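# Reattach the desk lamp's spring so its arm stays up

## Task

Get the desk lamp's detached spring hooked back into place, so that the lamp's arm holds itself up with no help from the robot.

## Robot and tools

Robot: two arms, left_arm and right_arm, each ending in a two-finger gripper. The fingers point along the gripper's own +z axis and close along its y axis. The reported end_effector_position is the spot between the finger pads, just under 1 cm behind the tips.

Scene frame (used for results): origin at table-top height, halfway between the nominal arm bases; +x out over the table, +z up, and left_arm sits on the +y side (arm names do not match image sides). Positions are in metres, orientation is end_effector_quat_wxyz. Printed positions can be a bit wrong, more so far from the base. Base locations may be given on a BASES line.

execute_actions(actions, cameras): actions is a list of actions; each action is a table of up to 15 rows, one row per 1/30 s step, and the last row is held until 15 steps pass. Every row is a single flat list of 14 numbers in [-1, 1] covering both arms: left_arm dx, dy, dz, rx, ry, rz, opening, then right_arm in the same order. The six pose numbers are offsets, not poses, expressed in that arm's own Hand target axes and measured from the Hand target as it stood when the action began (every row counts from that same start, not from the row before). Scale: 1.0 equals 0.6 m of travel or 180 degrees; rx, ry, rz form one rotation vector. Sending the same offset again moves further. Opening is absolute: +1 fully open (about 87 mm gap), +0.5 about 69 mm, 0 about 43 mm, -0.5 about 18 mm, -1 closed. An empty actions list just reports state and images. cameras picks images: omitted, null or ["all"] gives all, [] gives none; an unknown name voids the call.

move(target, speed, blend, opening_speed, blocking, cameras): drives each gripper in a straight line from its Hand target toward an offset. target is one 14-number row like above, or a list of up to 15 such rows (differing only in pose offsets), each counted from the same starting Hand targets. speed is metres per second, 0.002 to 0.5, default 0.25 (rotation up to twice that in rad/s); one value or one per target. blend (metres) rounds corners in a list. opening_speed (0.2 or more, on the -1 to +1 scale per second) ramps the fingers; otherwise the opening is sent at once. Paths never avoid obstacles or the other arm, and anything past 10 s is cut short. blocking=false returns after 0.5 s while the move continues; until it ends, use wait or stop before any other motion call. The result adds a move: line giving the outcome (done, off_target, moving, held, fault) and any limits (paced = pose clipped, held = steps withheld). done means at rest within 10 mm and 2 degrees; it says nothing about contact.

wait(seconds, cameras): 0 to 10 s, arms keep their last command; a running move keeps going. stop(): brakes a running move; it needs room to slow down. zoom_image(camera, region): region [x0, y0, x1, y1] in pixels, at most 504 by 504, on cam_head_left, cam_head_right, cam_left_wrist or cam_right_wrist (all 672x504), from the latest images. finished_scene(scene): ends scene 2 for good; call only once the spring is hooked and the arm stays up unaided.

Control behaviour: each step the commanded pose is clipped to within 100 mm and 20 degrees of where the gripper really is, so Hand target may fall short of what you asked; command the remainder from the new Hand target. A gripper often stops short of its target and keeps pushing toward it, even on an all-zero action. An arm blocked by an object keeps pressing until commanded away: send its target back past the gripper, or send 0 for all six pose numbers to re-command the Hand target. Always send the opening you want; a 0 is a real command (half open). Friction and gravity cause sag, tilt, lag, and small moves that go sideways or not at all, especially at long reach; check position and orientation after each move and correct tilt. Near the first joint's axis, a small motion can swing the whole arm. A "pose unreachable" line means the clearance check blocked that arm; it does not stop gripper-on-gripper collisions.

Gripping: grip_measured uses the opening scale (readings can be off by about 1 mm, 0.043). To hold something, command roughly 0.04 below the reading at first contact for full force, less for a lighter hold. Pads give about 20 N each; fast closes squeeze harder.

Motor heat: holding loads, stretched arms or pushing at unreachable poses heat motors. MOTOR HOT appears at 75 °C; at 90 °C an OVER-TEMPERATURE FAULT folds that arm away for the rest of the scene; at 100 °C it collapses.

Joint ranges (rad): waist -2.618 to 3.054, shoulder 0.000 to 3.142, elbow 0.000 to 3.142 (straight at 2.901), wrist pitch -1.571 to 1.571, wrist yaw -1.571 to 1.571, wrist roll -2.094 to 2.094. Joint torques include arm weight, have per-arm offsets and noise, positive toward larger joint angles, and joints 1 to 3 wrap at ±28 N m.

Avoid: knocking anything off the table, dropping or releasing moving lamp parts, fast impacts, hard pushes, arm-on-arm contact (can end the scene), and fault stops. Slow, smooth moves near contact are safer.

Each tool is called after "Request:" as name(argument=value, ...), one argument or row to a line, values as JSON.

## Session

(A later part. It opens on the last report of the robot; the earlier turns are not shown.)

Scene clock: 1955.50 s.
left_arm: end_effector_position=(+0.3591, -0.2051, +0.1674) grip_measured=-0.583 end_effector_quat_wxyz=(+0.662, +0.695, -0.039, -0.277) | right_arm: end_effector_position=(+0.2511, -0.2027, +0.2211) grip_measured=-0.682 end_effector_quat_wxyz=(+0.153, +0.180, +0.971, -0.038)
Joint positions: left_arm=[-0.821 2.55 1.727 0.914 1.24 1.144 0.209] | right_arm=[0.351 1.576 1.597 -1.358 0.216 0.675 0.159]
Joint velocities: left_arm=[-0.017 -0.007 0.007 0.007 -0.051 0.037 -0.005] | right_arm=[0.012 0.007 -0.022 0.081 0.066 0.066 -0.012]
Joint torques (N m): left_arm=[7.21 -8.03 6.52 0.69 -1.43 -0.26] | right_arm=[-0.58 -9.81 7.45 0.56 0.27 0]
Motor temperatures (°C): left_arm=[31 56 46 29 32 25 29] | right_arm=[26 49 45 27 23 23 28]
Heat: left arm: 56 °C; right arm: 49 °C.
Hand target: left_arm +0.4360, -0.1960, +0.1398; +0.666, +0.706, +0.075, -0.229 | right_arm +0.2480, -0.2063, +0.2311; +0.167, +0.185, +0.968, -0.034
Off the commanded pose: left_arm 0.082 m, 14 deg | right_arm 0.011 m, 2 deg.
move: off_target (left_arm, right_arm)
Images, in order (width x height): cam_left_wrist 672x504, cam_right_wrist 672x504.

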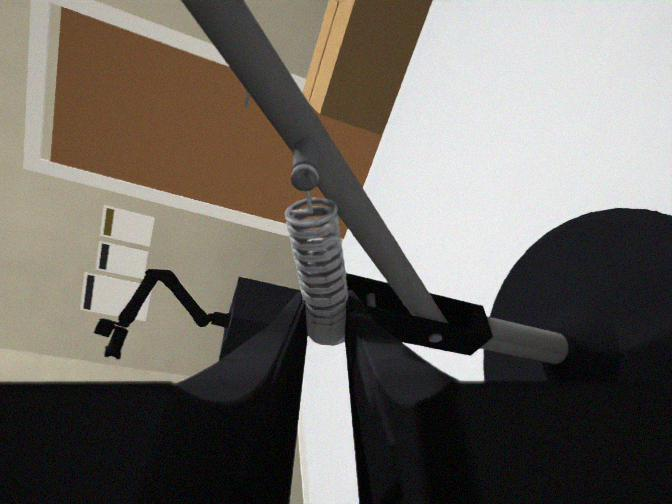

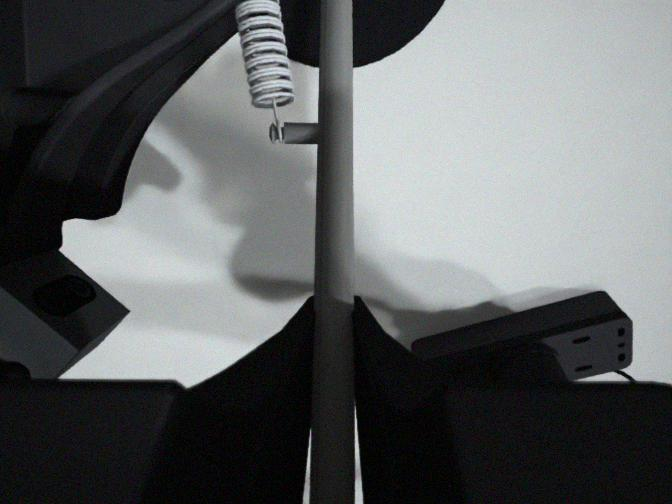

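Request:
move(
  target=[0.0191, -0.0013, -0.0089, 0, 0, 0, -0.74, 0, 0, 0, 0, 0, 0, -0.73],
  speed=0.03,
  cameras=["cam_left_wrist", "cam_right_wrist"],
)

Request:
zoom_image(
  camera="cam_left_wrist",
  region=[285, 245, 405, 365],
)

Request:
zoom_image(
  camera="cam_right_wrist",
  region=[200, 0, 360, 160],
)

Scene clock: 1969.73 s.
left_arm: end_effector_position=(+0.3661, -0.2026, +0.1653) grip_measured=-0.584 end_effector_quat_wxyz=(+0.666, +0.692, -0.050, -0.274) | right_arm: end_effector_position=(+0.2553, -0.2015, +0.2204) grip_measured=-0.682 end_effector_quat_wxyz=(+0.160, +0.184, +0.969, -0.033)
Joint positions: left_arm=[-0.807 2.58 1.758 0.944 1.262 1.136 0.208] | right_arm=[0.349 1.576 1.592 -1.337 0.216 0.68 0.159]
Joint velocities: left_arm=[-0.002 -0.007 0.007 -0.007 0.051 0.022 0.005] | right_arm=[-0.002 0.022 -0.002 0.007 -0.081 -0.007 -0.009]
Joint torques (N m): left_arm=[7.66 -8.06 6.43 0.49 -1.48 -0.29] | right_arm=[-0.43 -9.83 7.95 0.39 0.27 -0.05]
Motor temperatures (°C): left_arm=[31 55 45 28 33 25 29] | right_arm=[26 49 45 27 23 23 28]
Heat: left arm: 55 °C; right arm: 49 °C.
Hand target: left_arm +0.4470, -0.1927, +0.1341; +0.666, +0.706, +0.076, -0.229 | right_arm +0.2481, -0.2062, +0.2312; +0.167, +0.185, +0.968, -0.034
Off the commanded pose: left_arm 0.087 m, 15 deg | right_arm 0.014 m, 1 deg.
move: off_target (left_arm, right_arm)
Images, in order (width x height): cam_left_wrist 672x504, cam_right_wrist 672x504.

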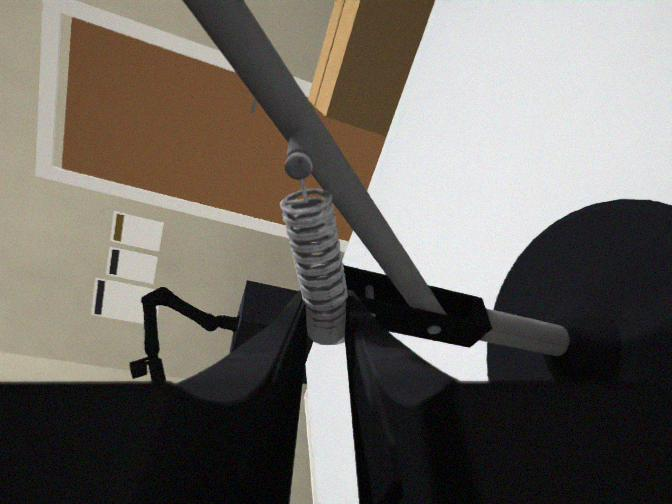

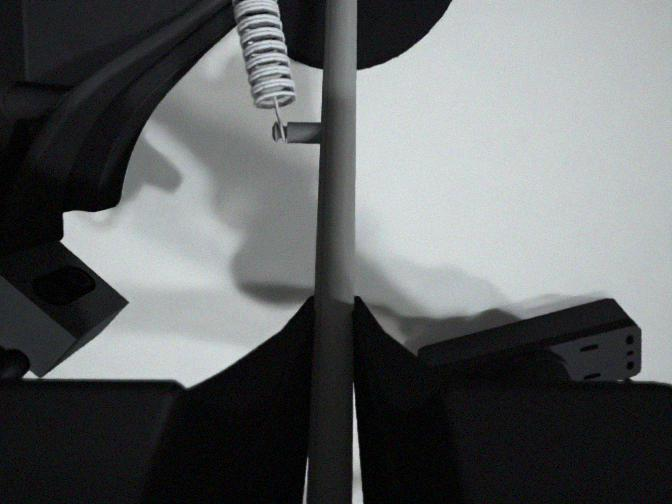

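Scaled by 4.200 from the camera's 672x504 image, which has a finer 960x720 frame.

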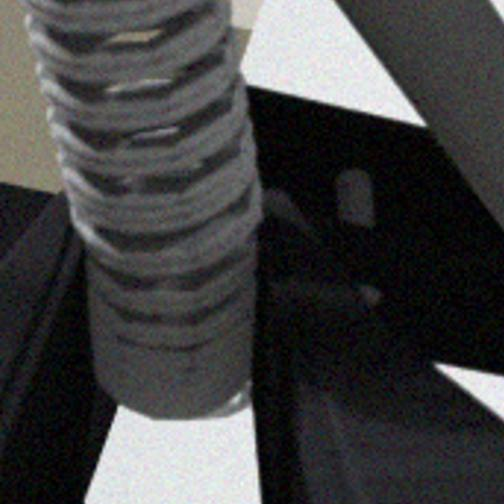

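Scaled by 3.150 from the camera's 672x504 image, which has a finer 960x720 frame.

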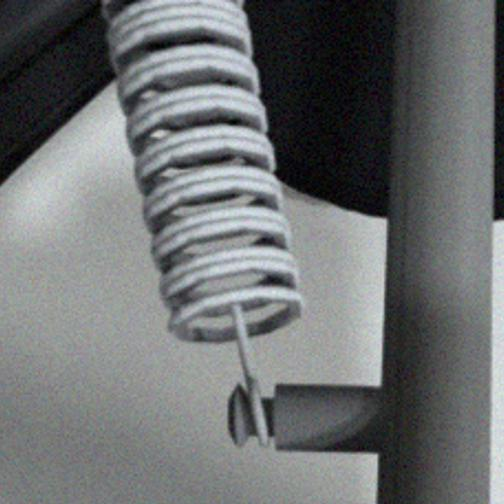

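Request:
move(
  target=[0.0139, 0.0, -0.003, 0, 0, 0, -0.74, 0.0157, 0, -0.0057, 0, 0, 0, -0.73],
  speed=0.02,
  cameras=["cam_left_wrist", "cam_right_wrist"],
)

Request:
zoom_image(
  camera="cam_left_wrist",
  region=[285, 245, 405, 365],
)

Request:
zoom_image(
  camera="cam_right_wrist",
  region=[200, 0, 360, 160],
)

Scene clock: 1999.80 s.
left_arm: end_effector_position=(+0.3710, -0.2025, +0.1625) grip_measured=-0.585 end_effector_quat_wxyz=(+0.665, +0.692, -0.051, -0.277) | right_arm: end_effector_position=(+0.2573, -0.2001, +0.2172) grip_measured=-0.682 end_effector_quat_wxyz=(+0.166, +0.191, +0.967, -0.036)
Joint positions: left_arm=[-0.799 2.605 1.792 0.943 1.276 1.125 0.208] | right_arm=[0.358 1.576 1.578 -1.319 0.23 0.701 0.159]
Joint velocities: left_arm=[0.012 -0.007 0.012 -0.007 -0.066 -0.022 -0.005] | right_arm=[-0.012 0.007 0.017 0.037 0.007 -0.066 0.005]
Joint torques (N m): left_arm=[7.91 -8.09 6.35 0.44 -1.5 -0.21] | right_arm=[0.85 -12.44 6.72 0.2 0.18 -0.04]
Motor temperatures (°C): left_arm=[32 57 46 27 34 25 29] | right_arm=[26 49 45 27 23 23 28]
Heat: left arm: 57 °C; right arm: 49 °C.
Hand target: left_arm +0.4546, -0.1926, +0.1308; +0.666, +0.706, +0.075, -0.229 | right_arm +0.2388, -0.2025, +0.2313; +0.167, +0.185, +0.968, -0.034
Off the commanded pose: left_arm 0.090 m, 16 deg | right_arm 0.023 m, 1 deg.
move: off_target (left_arm, right_arm)
Images, in order (width x height): cam_left_wrist 672x504, cam_right_wrist 672x504.

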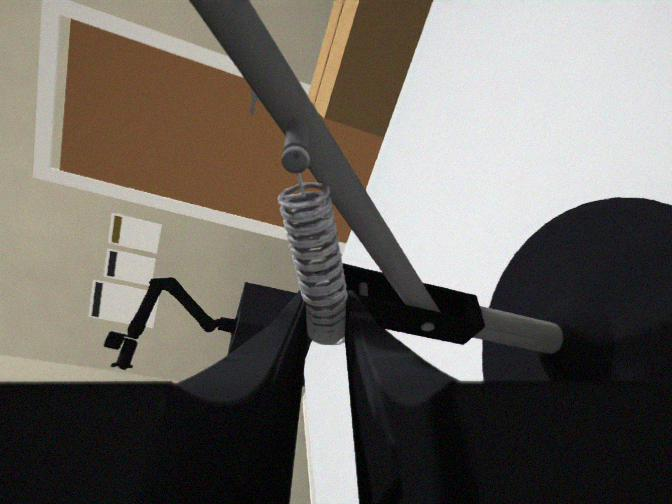

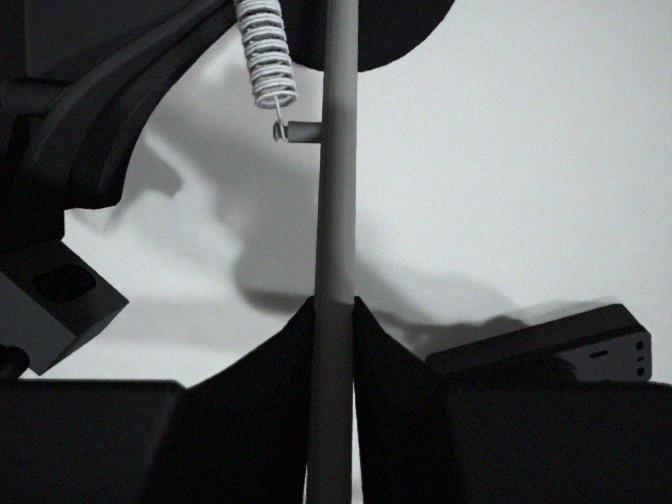

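Scaled by 4.200 from the camera's 672x504 image, which has a finer 960x720 frame.

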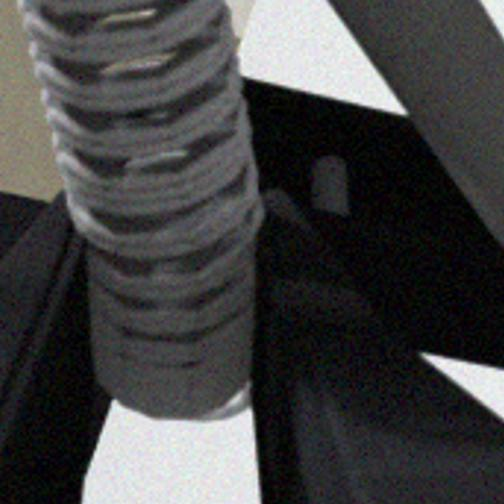

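Scaled by 3.150 from the camera's 672x504 image, which has a finer 960x720 frame.

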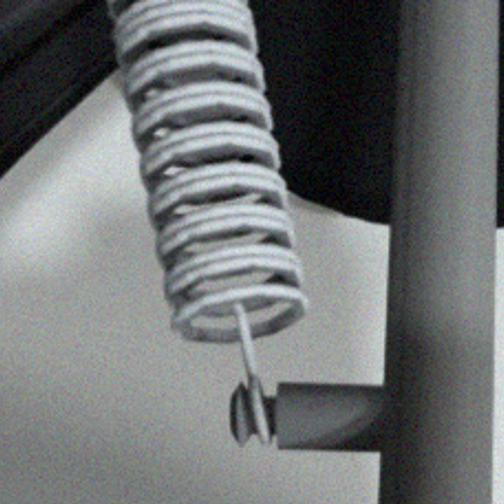

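Request:
move(
  target=[0, 0, 0, 0, 0, 0, -0.74, 0.0015, -0.0008, -0.0218, 0, 0, 0, -0.73],
  speed=0.02,
  cameras=["cam_left_wrist", "cam_right_wrist"],
)

Request:
zoom_image(
  camera="cam_left_wrist",
  region=[285, 245, 405, 365],
)

Request:
zoom_image(
  camera="cam_right_wrist",
  region=[200, 0, 360, 160],
)

Scene clock: 2025.97 s.
left_arm: end_effector_position=(+0.3738, -0.1993, +0.1621) grip_measured=-0.585 end_effector_quat_wxyz=(+0.665, +0.692, -0.053, -0.277) | right_arm: end_effector_position=(+0.2569, -0.1998, +0.2172) grip_measured=-0.682 end_effector_quat_wxyz=(+0.167, +0.191, +0.967, -0.039)
Joint positions: left_arm=[-0.791 2.608 1.795 0.948 1.287 1.122 0.208] | right_arm=[0.363 1.576 1.578 -1.321 0.238 0.706 0.159]
Joint velocities: left_arm=[-0.012 -0.012 -0.007 -0.066 -0.037 -0.022 0.011] | right_arm=[-0.007 -0.032 0.007 0.007 0.022 0.022 0.009]
Joint torques (N m): left_arm=[7.25 -8.14 6.34 0.42 -1.59 -0.21] | right_arm=[1.26 -12.71 11.07 -0.24 0.14 0.02]
Motor temperatures (°C): left_arm=[33 54 46 27 35 25 29] | right_arm=[26 53 46 27 23 23 28]
Heat: left arm: 54 °C; right arm: 53 °C.
Hand target: left_arm +0.4547, -0.1925, +0.1308; +0.666, +0.706, +0.075, -0.229 | right_arm +0.2339, -0.2009, +0.2434; +0.167, +0.185, +0.968, -0.034
Off the commanded pose: left_arm 0.087 m, 16 deg | right_arm 0.035 m, 1 deg.
move: off_target (left_arm, right_arm)
Images, in order (width x height): cam_left_wrist 672x504, cam_right_wrist 672x504.

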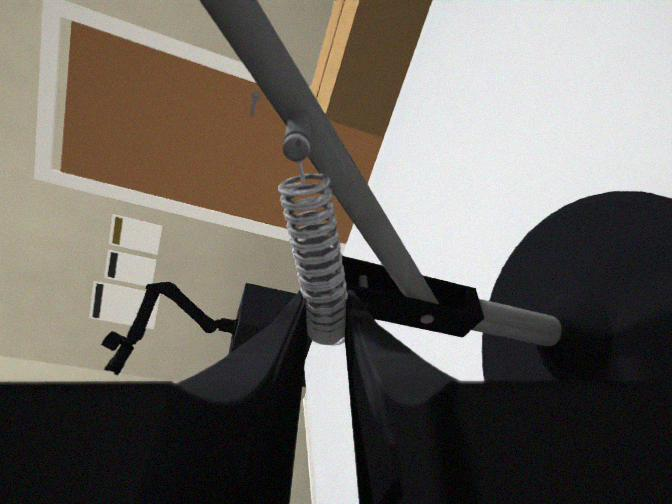

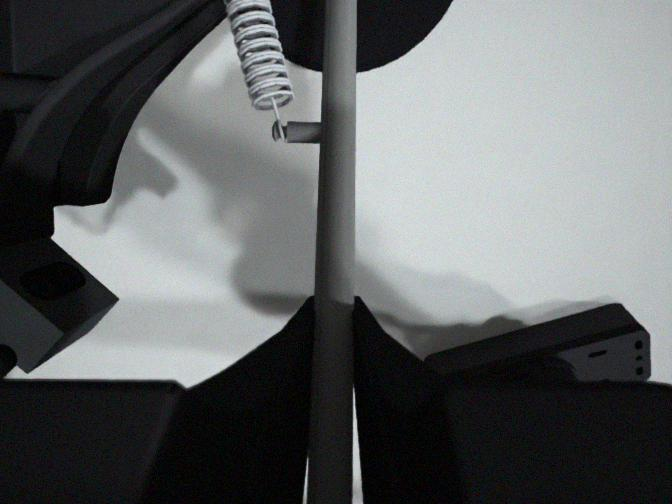

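Scaled by 4.200 from the camera's 672x504 image, which has a finer 960x720 frame.

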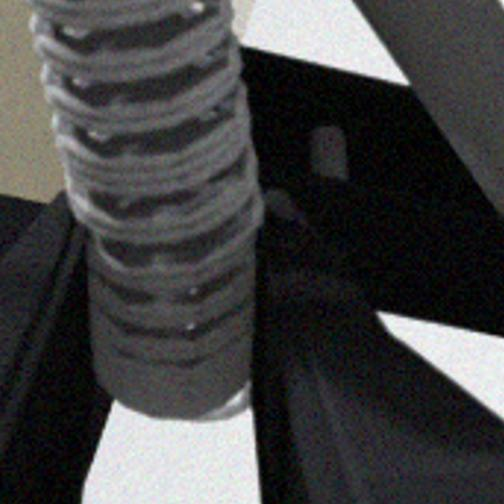

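Scaled by 3.150 from the camera's 672x504 image, which has a finer 960x720 frame.

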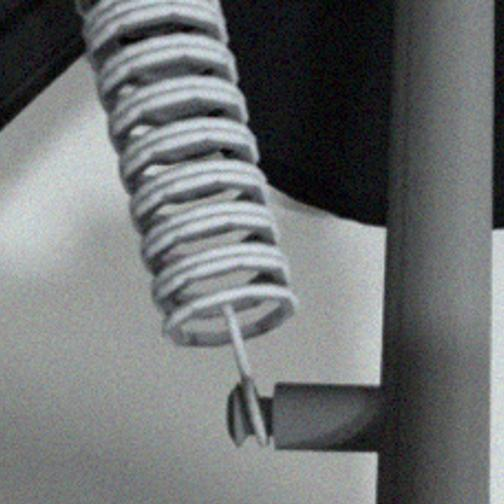

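Request:
zoom_image(
  camera="cam_left_wrist",
  region=[270, 110, 350, 210],
)

Request:
zoom_image(
  camera="cam_left_wrist",
  region=[340, 230, 500, 350],
)

Scaled by 5.040 from the camera's 672x504 image, which has a finer 960x720 frame.

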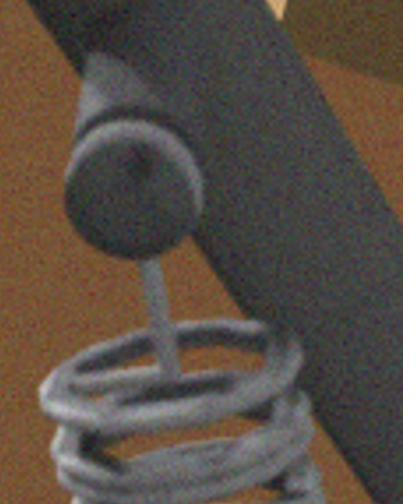

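Scaled by 3.150 from the camera's 672x504 image, which has a finer 960x720 frame.

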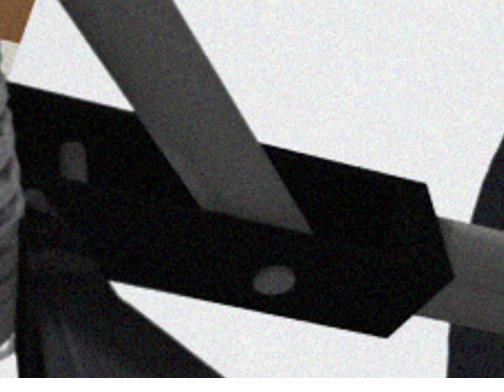

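Request:
move(
  target=[-0.0216, -0.0043, 0.0259, 0, 0, 0, -0.74, 0, 0, 0, 0, 0, 0, -0.73],
  speed=0.03,
  cameras=["cam_left_wrist", "cam_right_wrist"],
)

Request:
zoom_image(
  camera="cam_left_wrist",
  region=[285, 245, 405, 365],
)

Scene clock: 2106.30 s.
left_arm: end_effector_position=(+0.3724, -0.2029, +0.1618) grip_measured=-0.585 end_effector_quat_wxyz=(+0.666, +0.692, -0.045, -0.275) | right_arm: end_effector_position=(+0.2569, -0.1998, +0.2172) grip_measured=-0.682 end_effector_quat_wxyz=(+0.167, +0.191, +0.967, -0.039)
Joint positions: left_arm=[-0.8 2.604 1.788 0.947 1.263 1.119 0.208] | right_arm=[0.363 1.576 1.578 -1.321 0.238 0.707 0.159]
Joint velocities: left_arm=[0.002 -0.017 -0.002 -0.051 -0.066 -0.066 0.011] | right_arm=[-0.017 0.012 -0.002 -0.037 -0.007 0.007 0.002]
Joint torques (N m): left_arm=[4.71 -8.54 6.41 0.4 -1.68 -0.16] | right_arm=[1.28 -12.68 11.07 -0.24 0.13 0.01]
Motor temperatures (°C): left_arm=[33 58 44 26 37 25 29] | right_arm=[26 55 57 26 23 23 28]
Heat: left arm: 58 °C; right arm: 57 °C.
Hand target: left_arm +0.4388, -0.2051, +0.1337; +0.666, +0.706, +0.075, -0.229 | right_arm +0.2339, -0.2009, +0.2434; +0.167, +0.185, +0.968, -0.034
Off the commanded pose: left_arm 0.072 m, 15 deg | right_arm 0.035 m, 1 deg.
move: off_target (left_arm, right_arm)
Images, in order (width x height): cam_left_wrist 672x504, cam_right_wrist 672x504.

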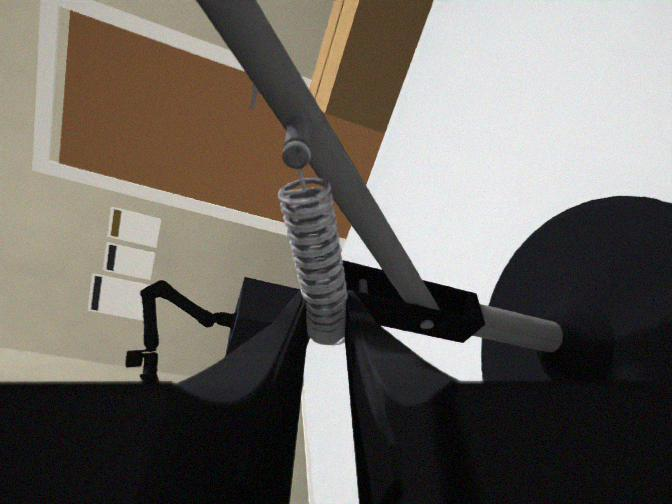

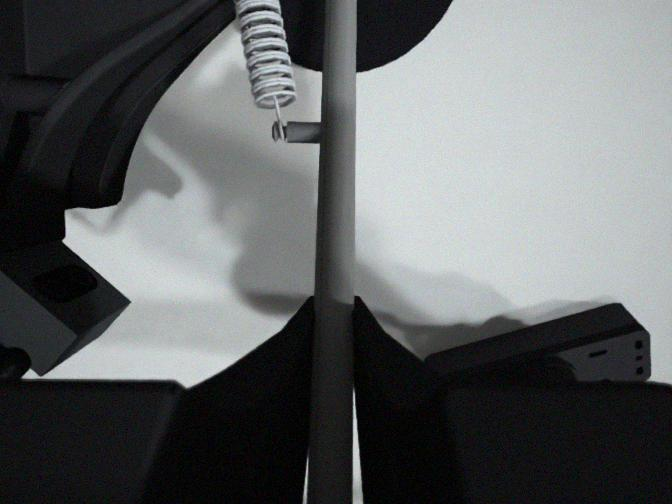

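Scaled by 4.200 from the camera's 672x504 image, which has a finer 960x720 frame.

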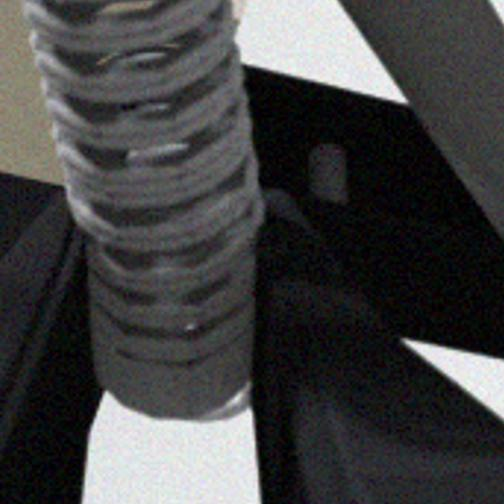

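Request:
move(
  target=[-0.009, 0.0033, 0.0175, 0, 0, 0, -0.74, 0, 0, 0, 0, 0, 0, -0.73],
  speed=0.02,
  cameras=["cam_left_wrist", "cam_right_wrist"],
)

Request:
zoom_image(
  camera="cam_left_wrist",
  region=[285, 245, 405, 365],
)

Scene clock: 2116.57 s.
left_arm: end_effector_position=(+0.3705, -0.2098, +0.1635) grip_measured=-0.585 end_effector_quat_wxyz=(+0.664, +0.693, -0.037, -0.277) | right_arm: end_effector_position=(+0.2568, -0.1999, +0.2172) grip_measured=-0.682 end_effector_quat_wxyz=(+0.167, +0.191, +0.967, -0.039)
Joint positions: left_arm=[-0.813 2.602 1.804 0.91 1.242 1.123 0.208] | right_arm=[0.363 1.576 1.578 -1.322 0.238 0.707 0.159]
Joint velocities: left_arm=[-0.002 -0.012 0.002 -0.081 -0.037 -0.022 -0.002] | right_arm=[-0.007 -0.002 -0.002 -0.037 -0.022 -0.022 0.005]
Joint torques (N m): left_arm=[3.97 -8.61 6.71 0.53 -1.68 -0.14] | right_arm=[1.28 -12.68 11.08 -0.24 0.12 0.01]
Motor temperatures (°C): left_arm=[32 57 44 26 38 25 29] | right_arm=[26 55 57 26 23 23 28]
Heat: left arm: 57 °C; right arm: 57 °C.
Hand target: left_arm +0.4327, -0.2145, +0.1375; +0.666, +0.706, +0.076, -0.229 | right_arm +0.2338, -0.2009, +0.2434; +0.167, +0.185, +0.968, -0.034
Off the commanded pose: left_arm 0.067 m, 14 deg | right_arm 0.035 m, 1 deg.
move: off_target (left_arm, right_arm)
Images, in order (width x height): cam_left_wrist 672x504, cam_right_wrist 672x504.

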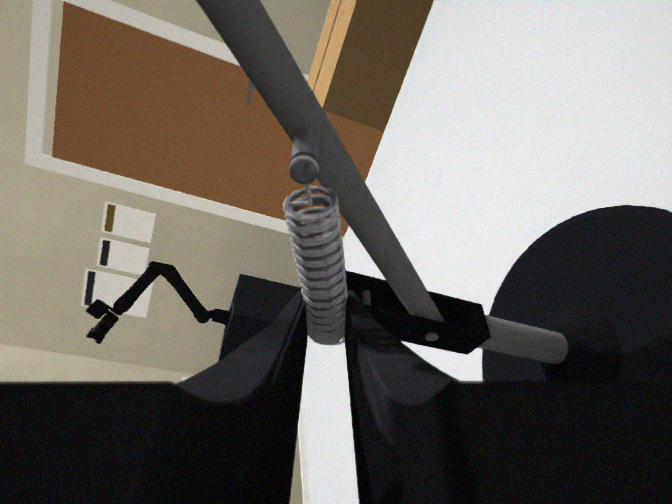

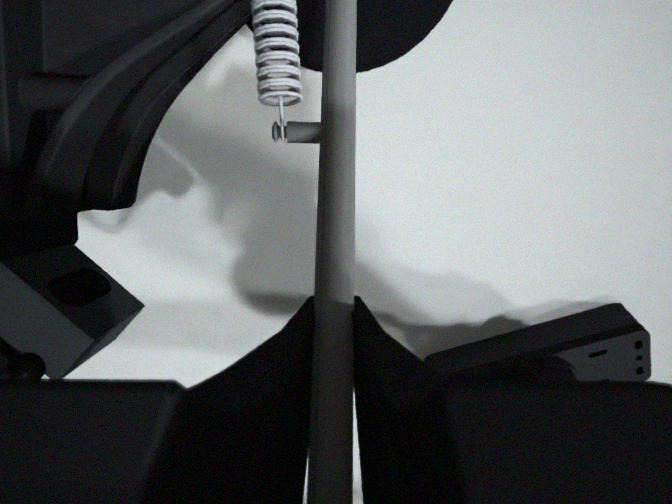

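Scaled by 4.200 from the camera's 672x504 image, which has a finer 960x720 frame.

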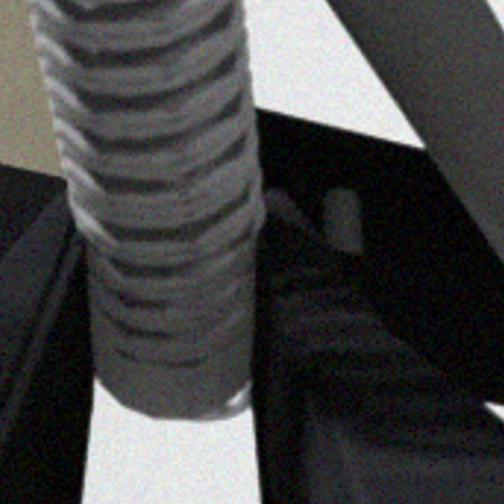

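Request:
move(
  target=[-0.0037, -0.0010, 0.0103, 0, 0, 0, -0.74, 0, 0, 0, 0, 0, 0, -0.73],
  speed=0.02,
  cameras=["cam_left_wrist", "cam_right_wrist"],
)

Request:
zoom_image(
  camera="cam_left_wrist",
  region=[285, 245, 405, 365],
)

Scene clock: 2126.80 s.
left_arm: end_effector_position=(+0.3703, -0.2124, +0.1655) grip_measured=-0.585 end_effector_quat_wxyz=(+0.665, +0.693, -0.035, -0.276) | right_arm: end_effector_position=(+0.2568, -0.1999, +0.2172) grip_measured=-0.682 end_effector_quat_wxyz=(+0.167, +0.191, +0.967, -0.039)
Joint positions: left_arm=[-0.818 2.601 1.811 0.899 1.233 1.125 0.208] | right_arm=[0.363 1.576 1.578 -1.322 0.238 0.707 0.159]
Joint velocities: left_arm=[-0.017 -0.002 -0.017 -0.051 0.007 -0.007 0.008] | right_arm=[-0.017 -0.002 -0.007 0.066 0.022 0.037 -0.009]
Joint torques (N m): left_arm=[3.28 -8.31 6.94 0.53 -1.71 -0.13] | right_arm=[1.28 -12.7 11.06 -0.24 0.13 0.01]
Motor temperatures (°C): left_arm=[32 58 45 26 38 25 29] | right_arm=[26 55 58 26 23 23 28]
Heat: left arm: 58 °C; right arm: 58 °C.
Hand target: left_arm +0.4291, -0.2202, +0.1380; +0.666, +0.706, +0.076, -0.229 | right_arm +0.2338, -0.2009, +0.2434; +0.167, +0.185, +0.968, -0.034
Off the commanded pose: left_arm 0.065 m, 14 deg | right_arm 0.035 m, 1 deg.
move: off_target (left_arm, right_arm)
Images, in order (width x height): cam_left_wrist 672x504, cam_right_wrist 672x504.

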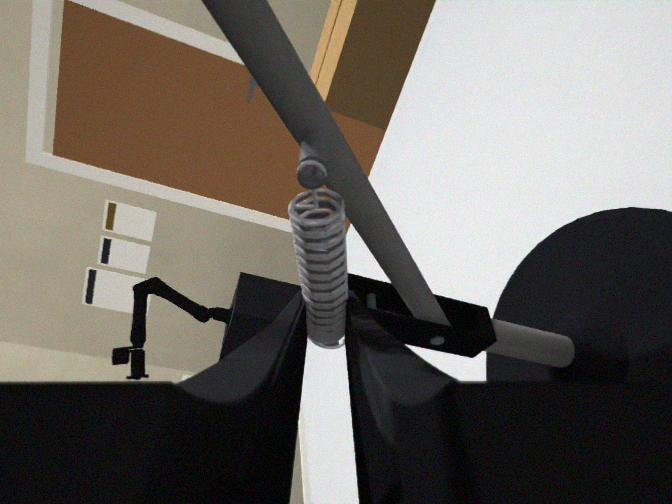

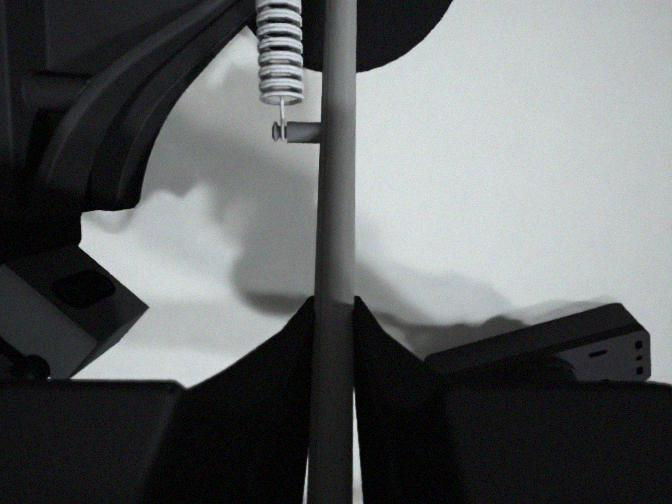

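Scaled by 4.200 from the camera's 672x504 image, which has a finer 960x720 frame.

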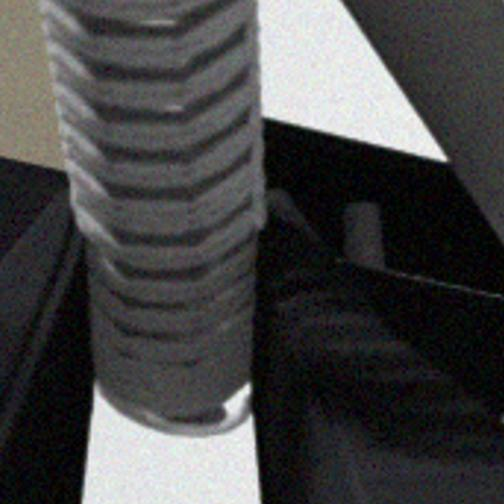

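Request:
zoom_image(
  camera="cam_left_wrist",
  region=[300, 325, 355, 355],
)

Request:
zoom_image(
  camera="cam_right_wrist",
  region=[200, 0, 360, 160],
)

Scaled by 9.164 from the camera's 672x504 image, which has a finer 960x720 frame.

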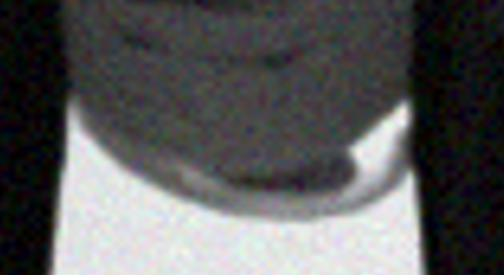

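Scaled by 3.150 from the camera's 672x504 image, which has a finer 960x720 frame.

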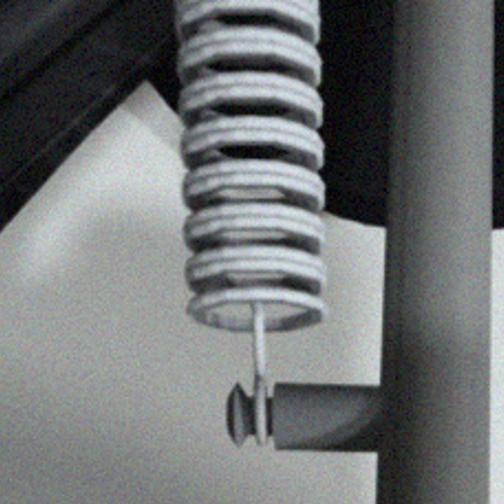

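Request:
zoom_image(
  camera="cam_left_wrist",
  region=[322, 332, 350, 352],
)

Request:
zoom_image(
  camera="cam_left_wrist",
  region=[303, 332, 331, 352],
)

Scaled by 18.000 from the camera's 672x504 image, which has a finer 960x720 frame.

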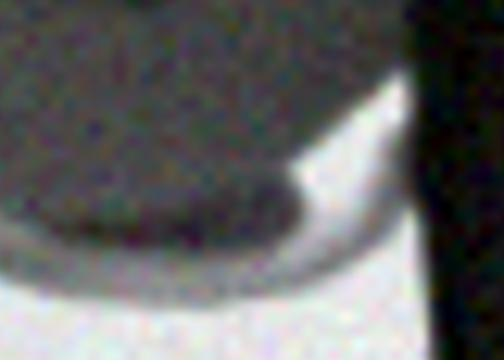

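Scaled by 18.000 from the camera's 672x504 image, which has a finer 960x720 frame.

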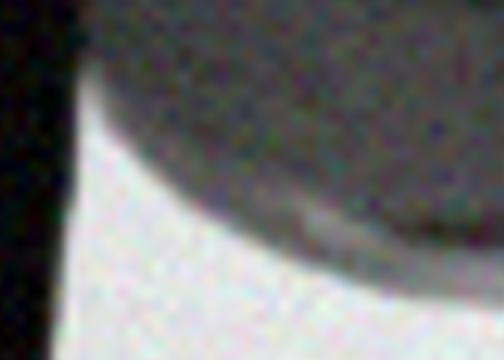

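Request:
move(
  target=[-0.0150, -0.0050, -0.0030, 0, 0, 0, -0.74, 0, 0, 0, 0, 0, 0, -0.73],
  speed=0.02,
  cameras=["cam_left_wrist", "cam_right_wrist"],
)

Request:
zoom_image(
  camera="cam_left_wrist",
  region=[285, 245, 405, 365],
)

Request:
zoom_image(
  camera="cam_left_wrist",
  region=[300, 325, 355, 360],
)

Scene clock: 2194.57 s.
left_arm: end_effector_position=(+0.3670, -0.2117, +0.1595) grip_measured=-0.585 end_effector_quat_wxyz=(+0.666, +0.693, -0.033, -0.274) | right_arm: end_effector_position=(+0.2568, -0.1999, +0.2172) grip_measured=-0.682 end_effector_quat_wxyz=(+0.167, +0.191, +0.967, -0.039)
Joint positions: left_arm=[-0.822 2.601 1.782 0.927 1.222 1.126 0.208] | right_arm=[0.363 1.576 1.578 -1.322 0.238 0.707 0.159]
Joint velocities: left_arm=[-0.002 -0.012 0.012 -0.007 -0.022 -0.081 0.017] | right_arm=[0.002 0.007 0.007 -0.081 -0.022 0.051 -0.002]
Joint torques (N m): left_arm=[3.03 -9.8 6 0.51 -1.66 -0.18] | right_arm=[1.29 -12.7 11.07 -0.24 0.13 0.01]
Motor temperatures (°C): left_arm=[30 58 44 25 40 25 29] | right_arm=[26 56 60 26 23 23 28]
Heat: left arm: 58 °C; right arm: 60 °C.
Hand target: left_arm +0.4204, -0.2164, +0.1389; +0.666, +0.706, +0.076, -0.229 | right_arm +0.2338, -0.2009, +0.2434; +0.167, +0.185, +0.968, -0.034
Off the commanded pose: left_arm 0.057 m, 14 deg | right_arm 0.035 m, 1 deg.
move: off_target (left_arm, right_arm)
Images, in order (width x height): cam_left_wrist 672x504, cam_right_wrist 672x504.

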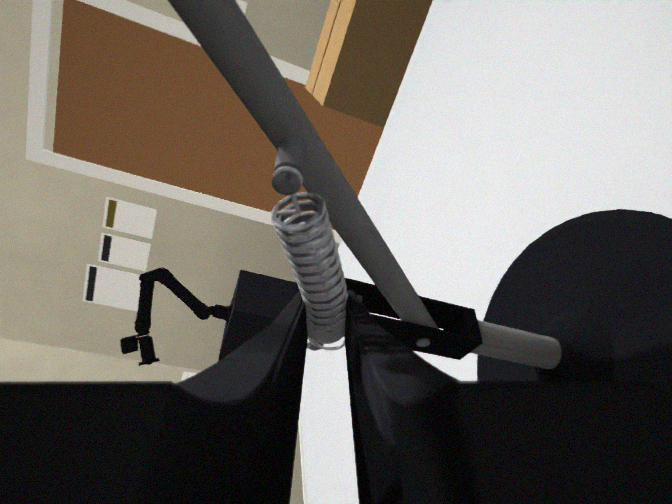

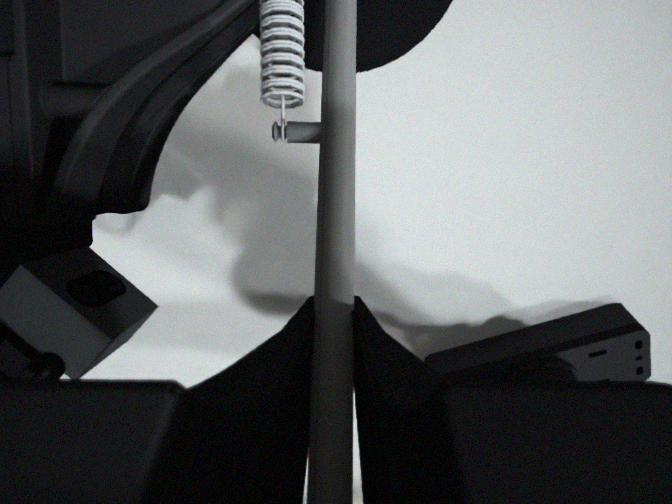

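Scaled by 4.200 from the camera's 672x504 image, which has a finer 960x720 frame.

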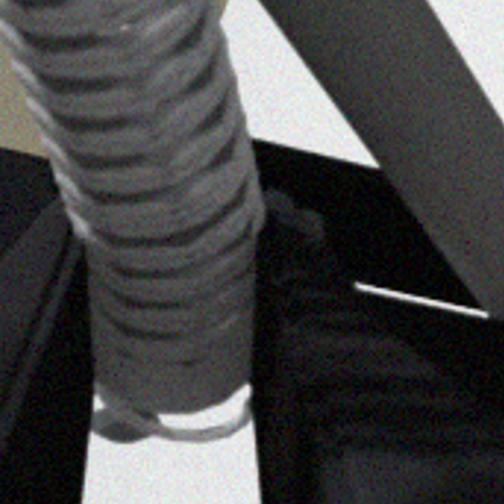

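Scaled by 9.164 from the camera's 672x504 image, which has a finer 960x720 frame.

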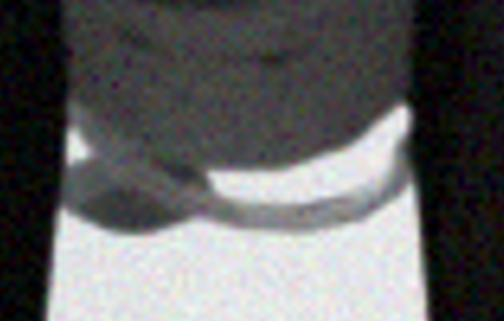

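Request:
move(
  target=[0.0250, 0.0200, -0.0480, 0, 0, 0, -0.74, 0, 0, 0, 0, 0, 0, -0.73],
  speed=0.04,
  cameras=["cam_left_wrist", "cam_right_wrist"],
)

Request:
zoom_image(
  camera="cam_left_wrist",
  region=[285, 245, 405, 365],
)

Scene clock: 2253.90 s.
left_arm: end_effector_position=(+0.3696, -0.2033, +0.1600) grip_measured=-0.585 end_effector_quat_wxyz=(+0.665, +0.692, -0.043, -0.276) | right_arm: end_effector_position=(+0.2569, -0.1999, +0.2172) grip_measured=-0.682 end_effector_quat_wxyz=(+0.167, +0.191, +0.966, -0.039)
Joint positions: left_arm=[-0.805 2.598 1.773 0.948 1.256 1.123 0.208] | right_arm=[0.363 1.576 1.578 -1.322 0.238 0.707 0.159]
Joint velocities: left_arm=[0.007 -0.002 0.022 0.007 -0.022 0.007 -0.002] | right_arm=[-0.017 0.032 0.002 0.051 -0.007 0.007 0.015]
Joint torques (N m): left_arm=[7.13 -10.4 6.17 0.38 -1.42 -0.3] | right_arm=[1.28 -12.71 11.06 -0.23 0.13 0.01]
Motor temperatures (°C): left_arm=[30 58 44 25 41 25 29] | right_arm=[26 57 61 26 23 23 28]
Heat: left arm: 58 °C; right arm: 61 °C.
Hand target: left_arm +0.4445, -0.1923, +0.1438; +0.666, +0.706, +0.075, -0.229 | right_arm +0.2338, -0.2009, +0.2434; +0.167, +0.185, +0.968, -0.034
Off the commanded pose: left_arm 0.078 m, 15 deg | right_arm 0.035 m, 1 deg.
move: off_target (left_arm, right_arm)
Images, in order (width x height): cam_left_wrist 672x504, cam_right_wrist 672x504.

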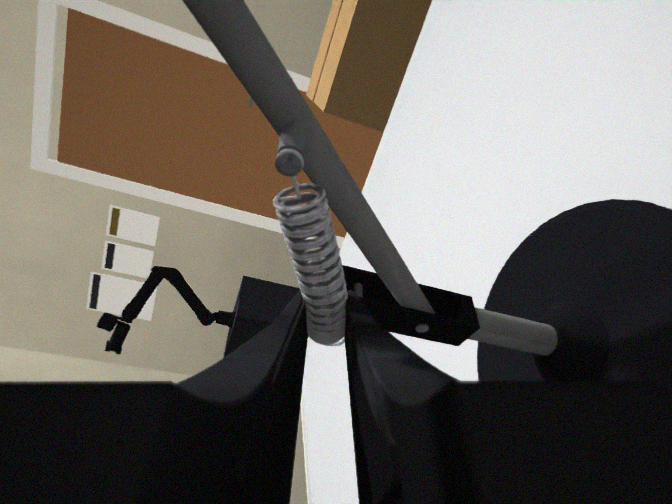

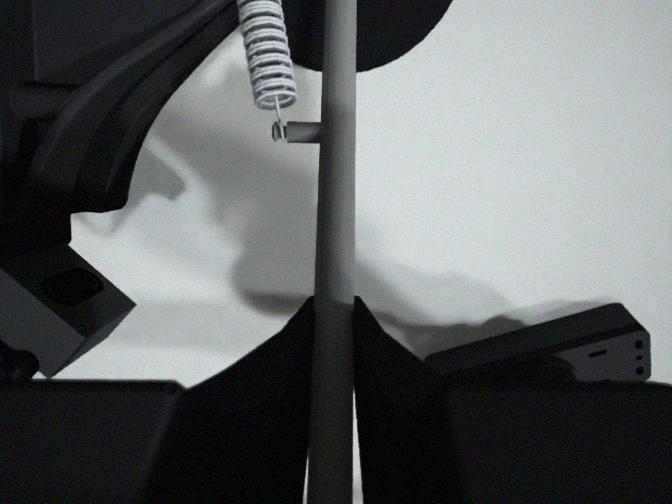

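Scaled by 4.200 from the camera's 672x504 image, which has a finer 960x720 frame.

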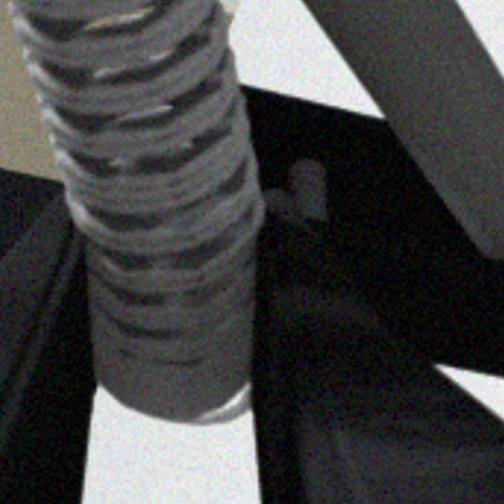

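Request:
move(
  target=[0.0017, 0.0010, 0.0318, 0, 0, 0, -0.74, 0, 0, 0, 0, 0, 0, -0.73],
  speed=0.03,
  cameras=["cam_left_wrist", "cam_right_wrist"],
)

Request:
zoom_image(
  camera="cam_left_wrist",
  region=[285, 245, 405, 365],
)

Scene clock: 2273.20 s.
left_arm: end_effector_position=(+0.3741, -0.2082, +0.1657) grip_measured=-0.585 end_effector_quat_wxyz=(+0.657, +0.697, -0.033, -0.286) | right_arm: end_effector_position=(+0.2569, -0.1999, +0.2172) grip_measured=-0.682 end_effector_quat_wxyz=(+0.167, +0.191, +0.966, -0.039)
Joint positions: left_arm=[-0.805 2.599 1.827 0.861 1.26 1.122 0.207] | right_arm=[0.363 1.576 1.578 -1.322 0.238 0.707 0.159]
Joint velocities: left_arm=[0.007 -0.002 0.002 -0.022 0.051 0.037 -0.002] | right_arm=[-0.007 -0.012 -0.007 0.037 -0.022 0.066 0.002]
Joint torques (N m): left_arm=[4.7 -8.68 7.06 0.66 -1.72 -0.11] | right_arm=[1.26 -12.7 11.07 -0.23 0.13 0.01]
Motor temperatures (°C): left_arm=[31 60 44 25 40 25 29] | right_arm=[26 57 61 26 23 23 28]
Heat: left arm: 60 °C; right arm: 61 °C.
Hand target: left_arm +0.4418, -0.2110, +0.1437; +0.666, +0.706, +0.076, -0.229 | right_arm +0.2338, -0.2009, +0.2434; +0.167, +0.185, +0.968, -0.034
Off the commanded pose: left_arm 0.071 m, 14 deg | right_arm 0.035 m, 1 deg.
move: off_target (left_arm, right_arm)
Images, in order (width x height): cam_left_wrist 672x504, cam_right_wrist 672x504.

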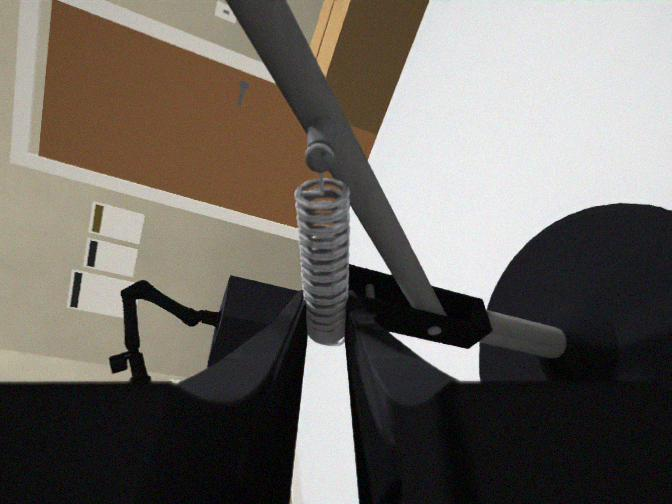

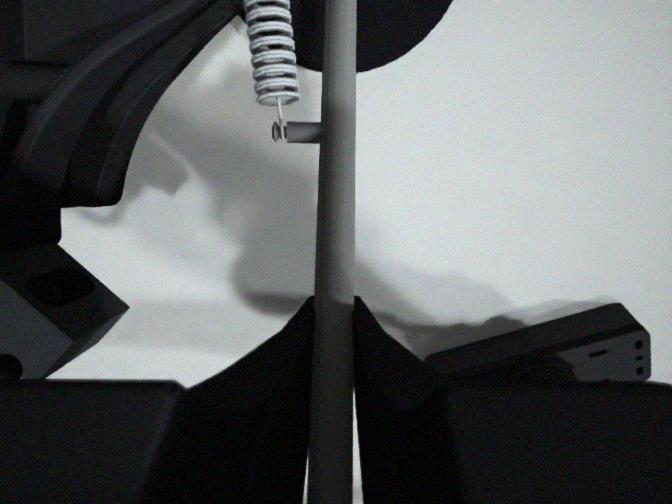

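Scaled by 4.200 from the camera's 672x504 image, which has a finer 960x720 frame.

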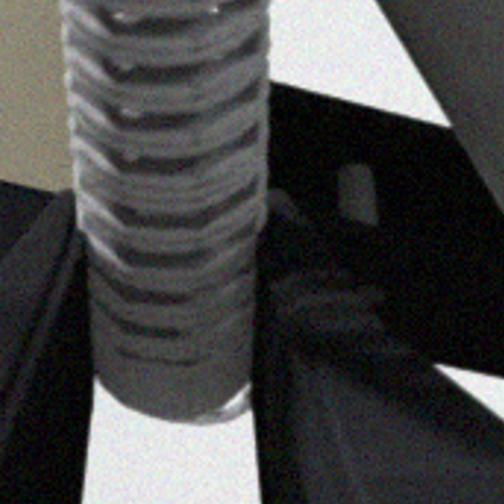

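Request:
move(
  target=[0.0040, -0.0165, 0.0213, 0, 0, 0, -0.74, 0, 0, 0, 0, 0, 0, -0.73],
  speed=0.03,
  cameras=["cam_left_wrist"],
)

Request:
zoom_image(
  camera="cam_left_wrist",
  region=[285, 245, 405, 365],
)

Scene clock: 2284.27 s.
left_arm: end_effector_position=(+0.3734, -0.2145, +0.1633) grip_measured=-0.585 end_effector_quat_wxyz=(+0.664, +0.693, -0.043, -0.278) | right_arm: end_effector_position=(+0.2569, -0.1999, +0.2172) grip_measured=-0.682 end_effector_quat_wxyz=(+0.167, +0.191, +0.966, -0.039)
Joint positions: left_arm=[-0.814 2.63 1.856 0.892 1.252 1.125 0.207] | right_arm=[0.363 1.576 1.578 -1.322 0.238 0.707 0.159]
Joint velocities: left_arm=[0.002 -0.012 -0.022 -0.051 -0.007 0.022 -0.017] | right_arm=[-0.012 -0.002 0.007 -0.022 0.066 0.037 0.005]
Joint torques (N m): left_arm=[3.67 -8.25 6.89 0.48 -1.81 -0.14] | right_arm=[1.28 -12.71 11.07 -0.23 0.13 0]
Motor temperatures (°C): left_arm=[31 58 45 25 41 25 29] | right_arm=[26 57 61 26 23 23 28]
Heat: left arm: 58 °C; right arm: 61 °C.
Hand target: left_arm +0.4371, -0.2230, +0.1336; +0.666, +0.706, +0.076, -0.229 | right_arm +0.2338, -0.2009, +0.2434; +0.167, +0.185, +0.968, -0.034
Off the commanded pose: left_arm 0.071 m, 15 deg | right_arm 0.035 m, 1 deg.
move: off_target (left_arm, right_arm)
Images, in order (width x height): cam_left_wrist 672x504.

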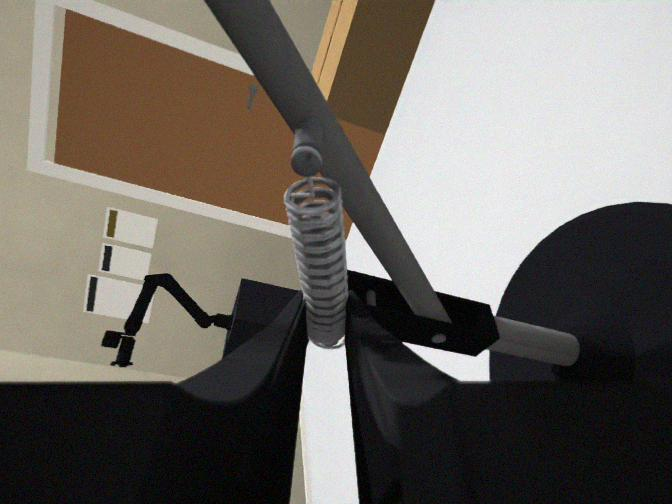

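Scaled by 4.200 from the camera's 672x504 image, which has a finer 960x720 frame.

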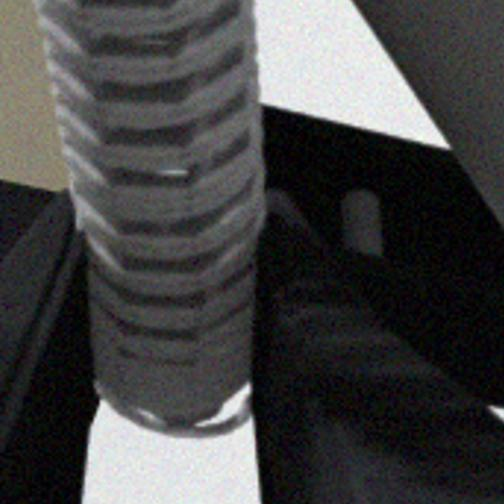

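Request:
zoom_image(
  camera="cam_left_wrist",
  region=[300, 325, 355, 360],
)

Request:
zoom_image(
  camera="cam_left_wrist",
  region=[312, 332, 348, 352],
)

Scaled by 9.164 from the camera's 672x504 image, which has a finer 960x720 frame.

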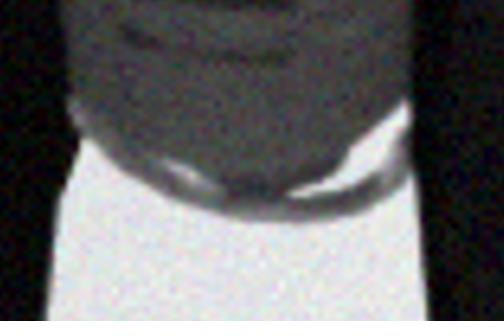

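Scaled by 14.000 from the camera's 672x504 image, which has a finer 960x720 frame.

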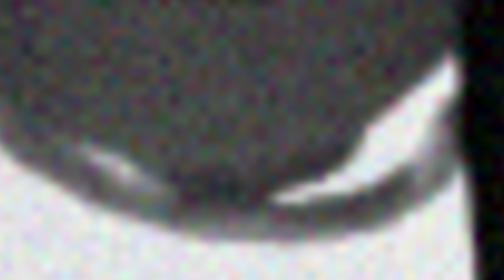

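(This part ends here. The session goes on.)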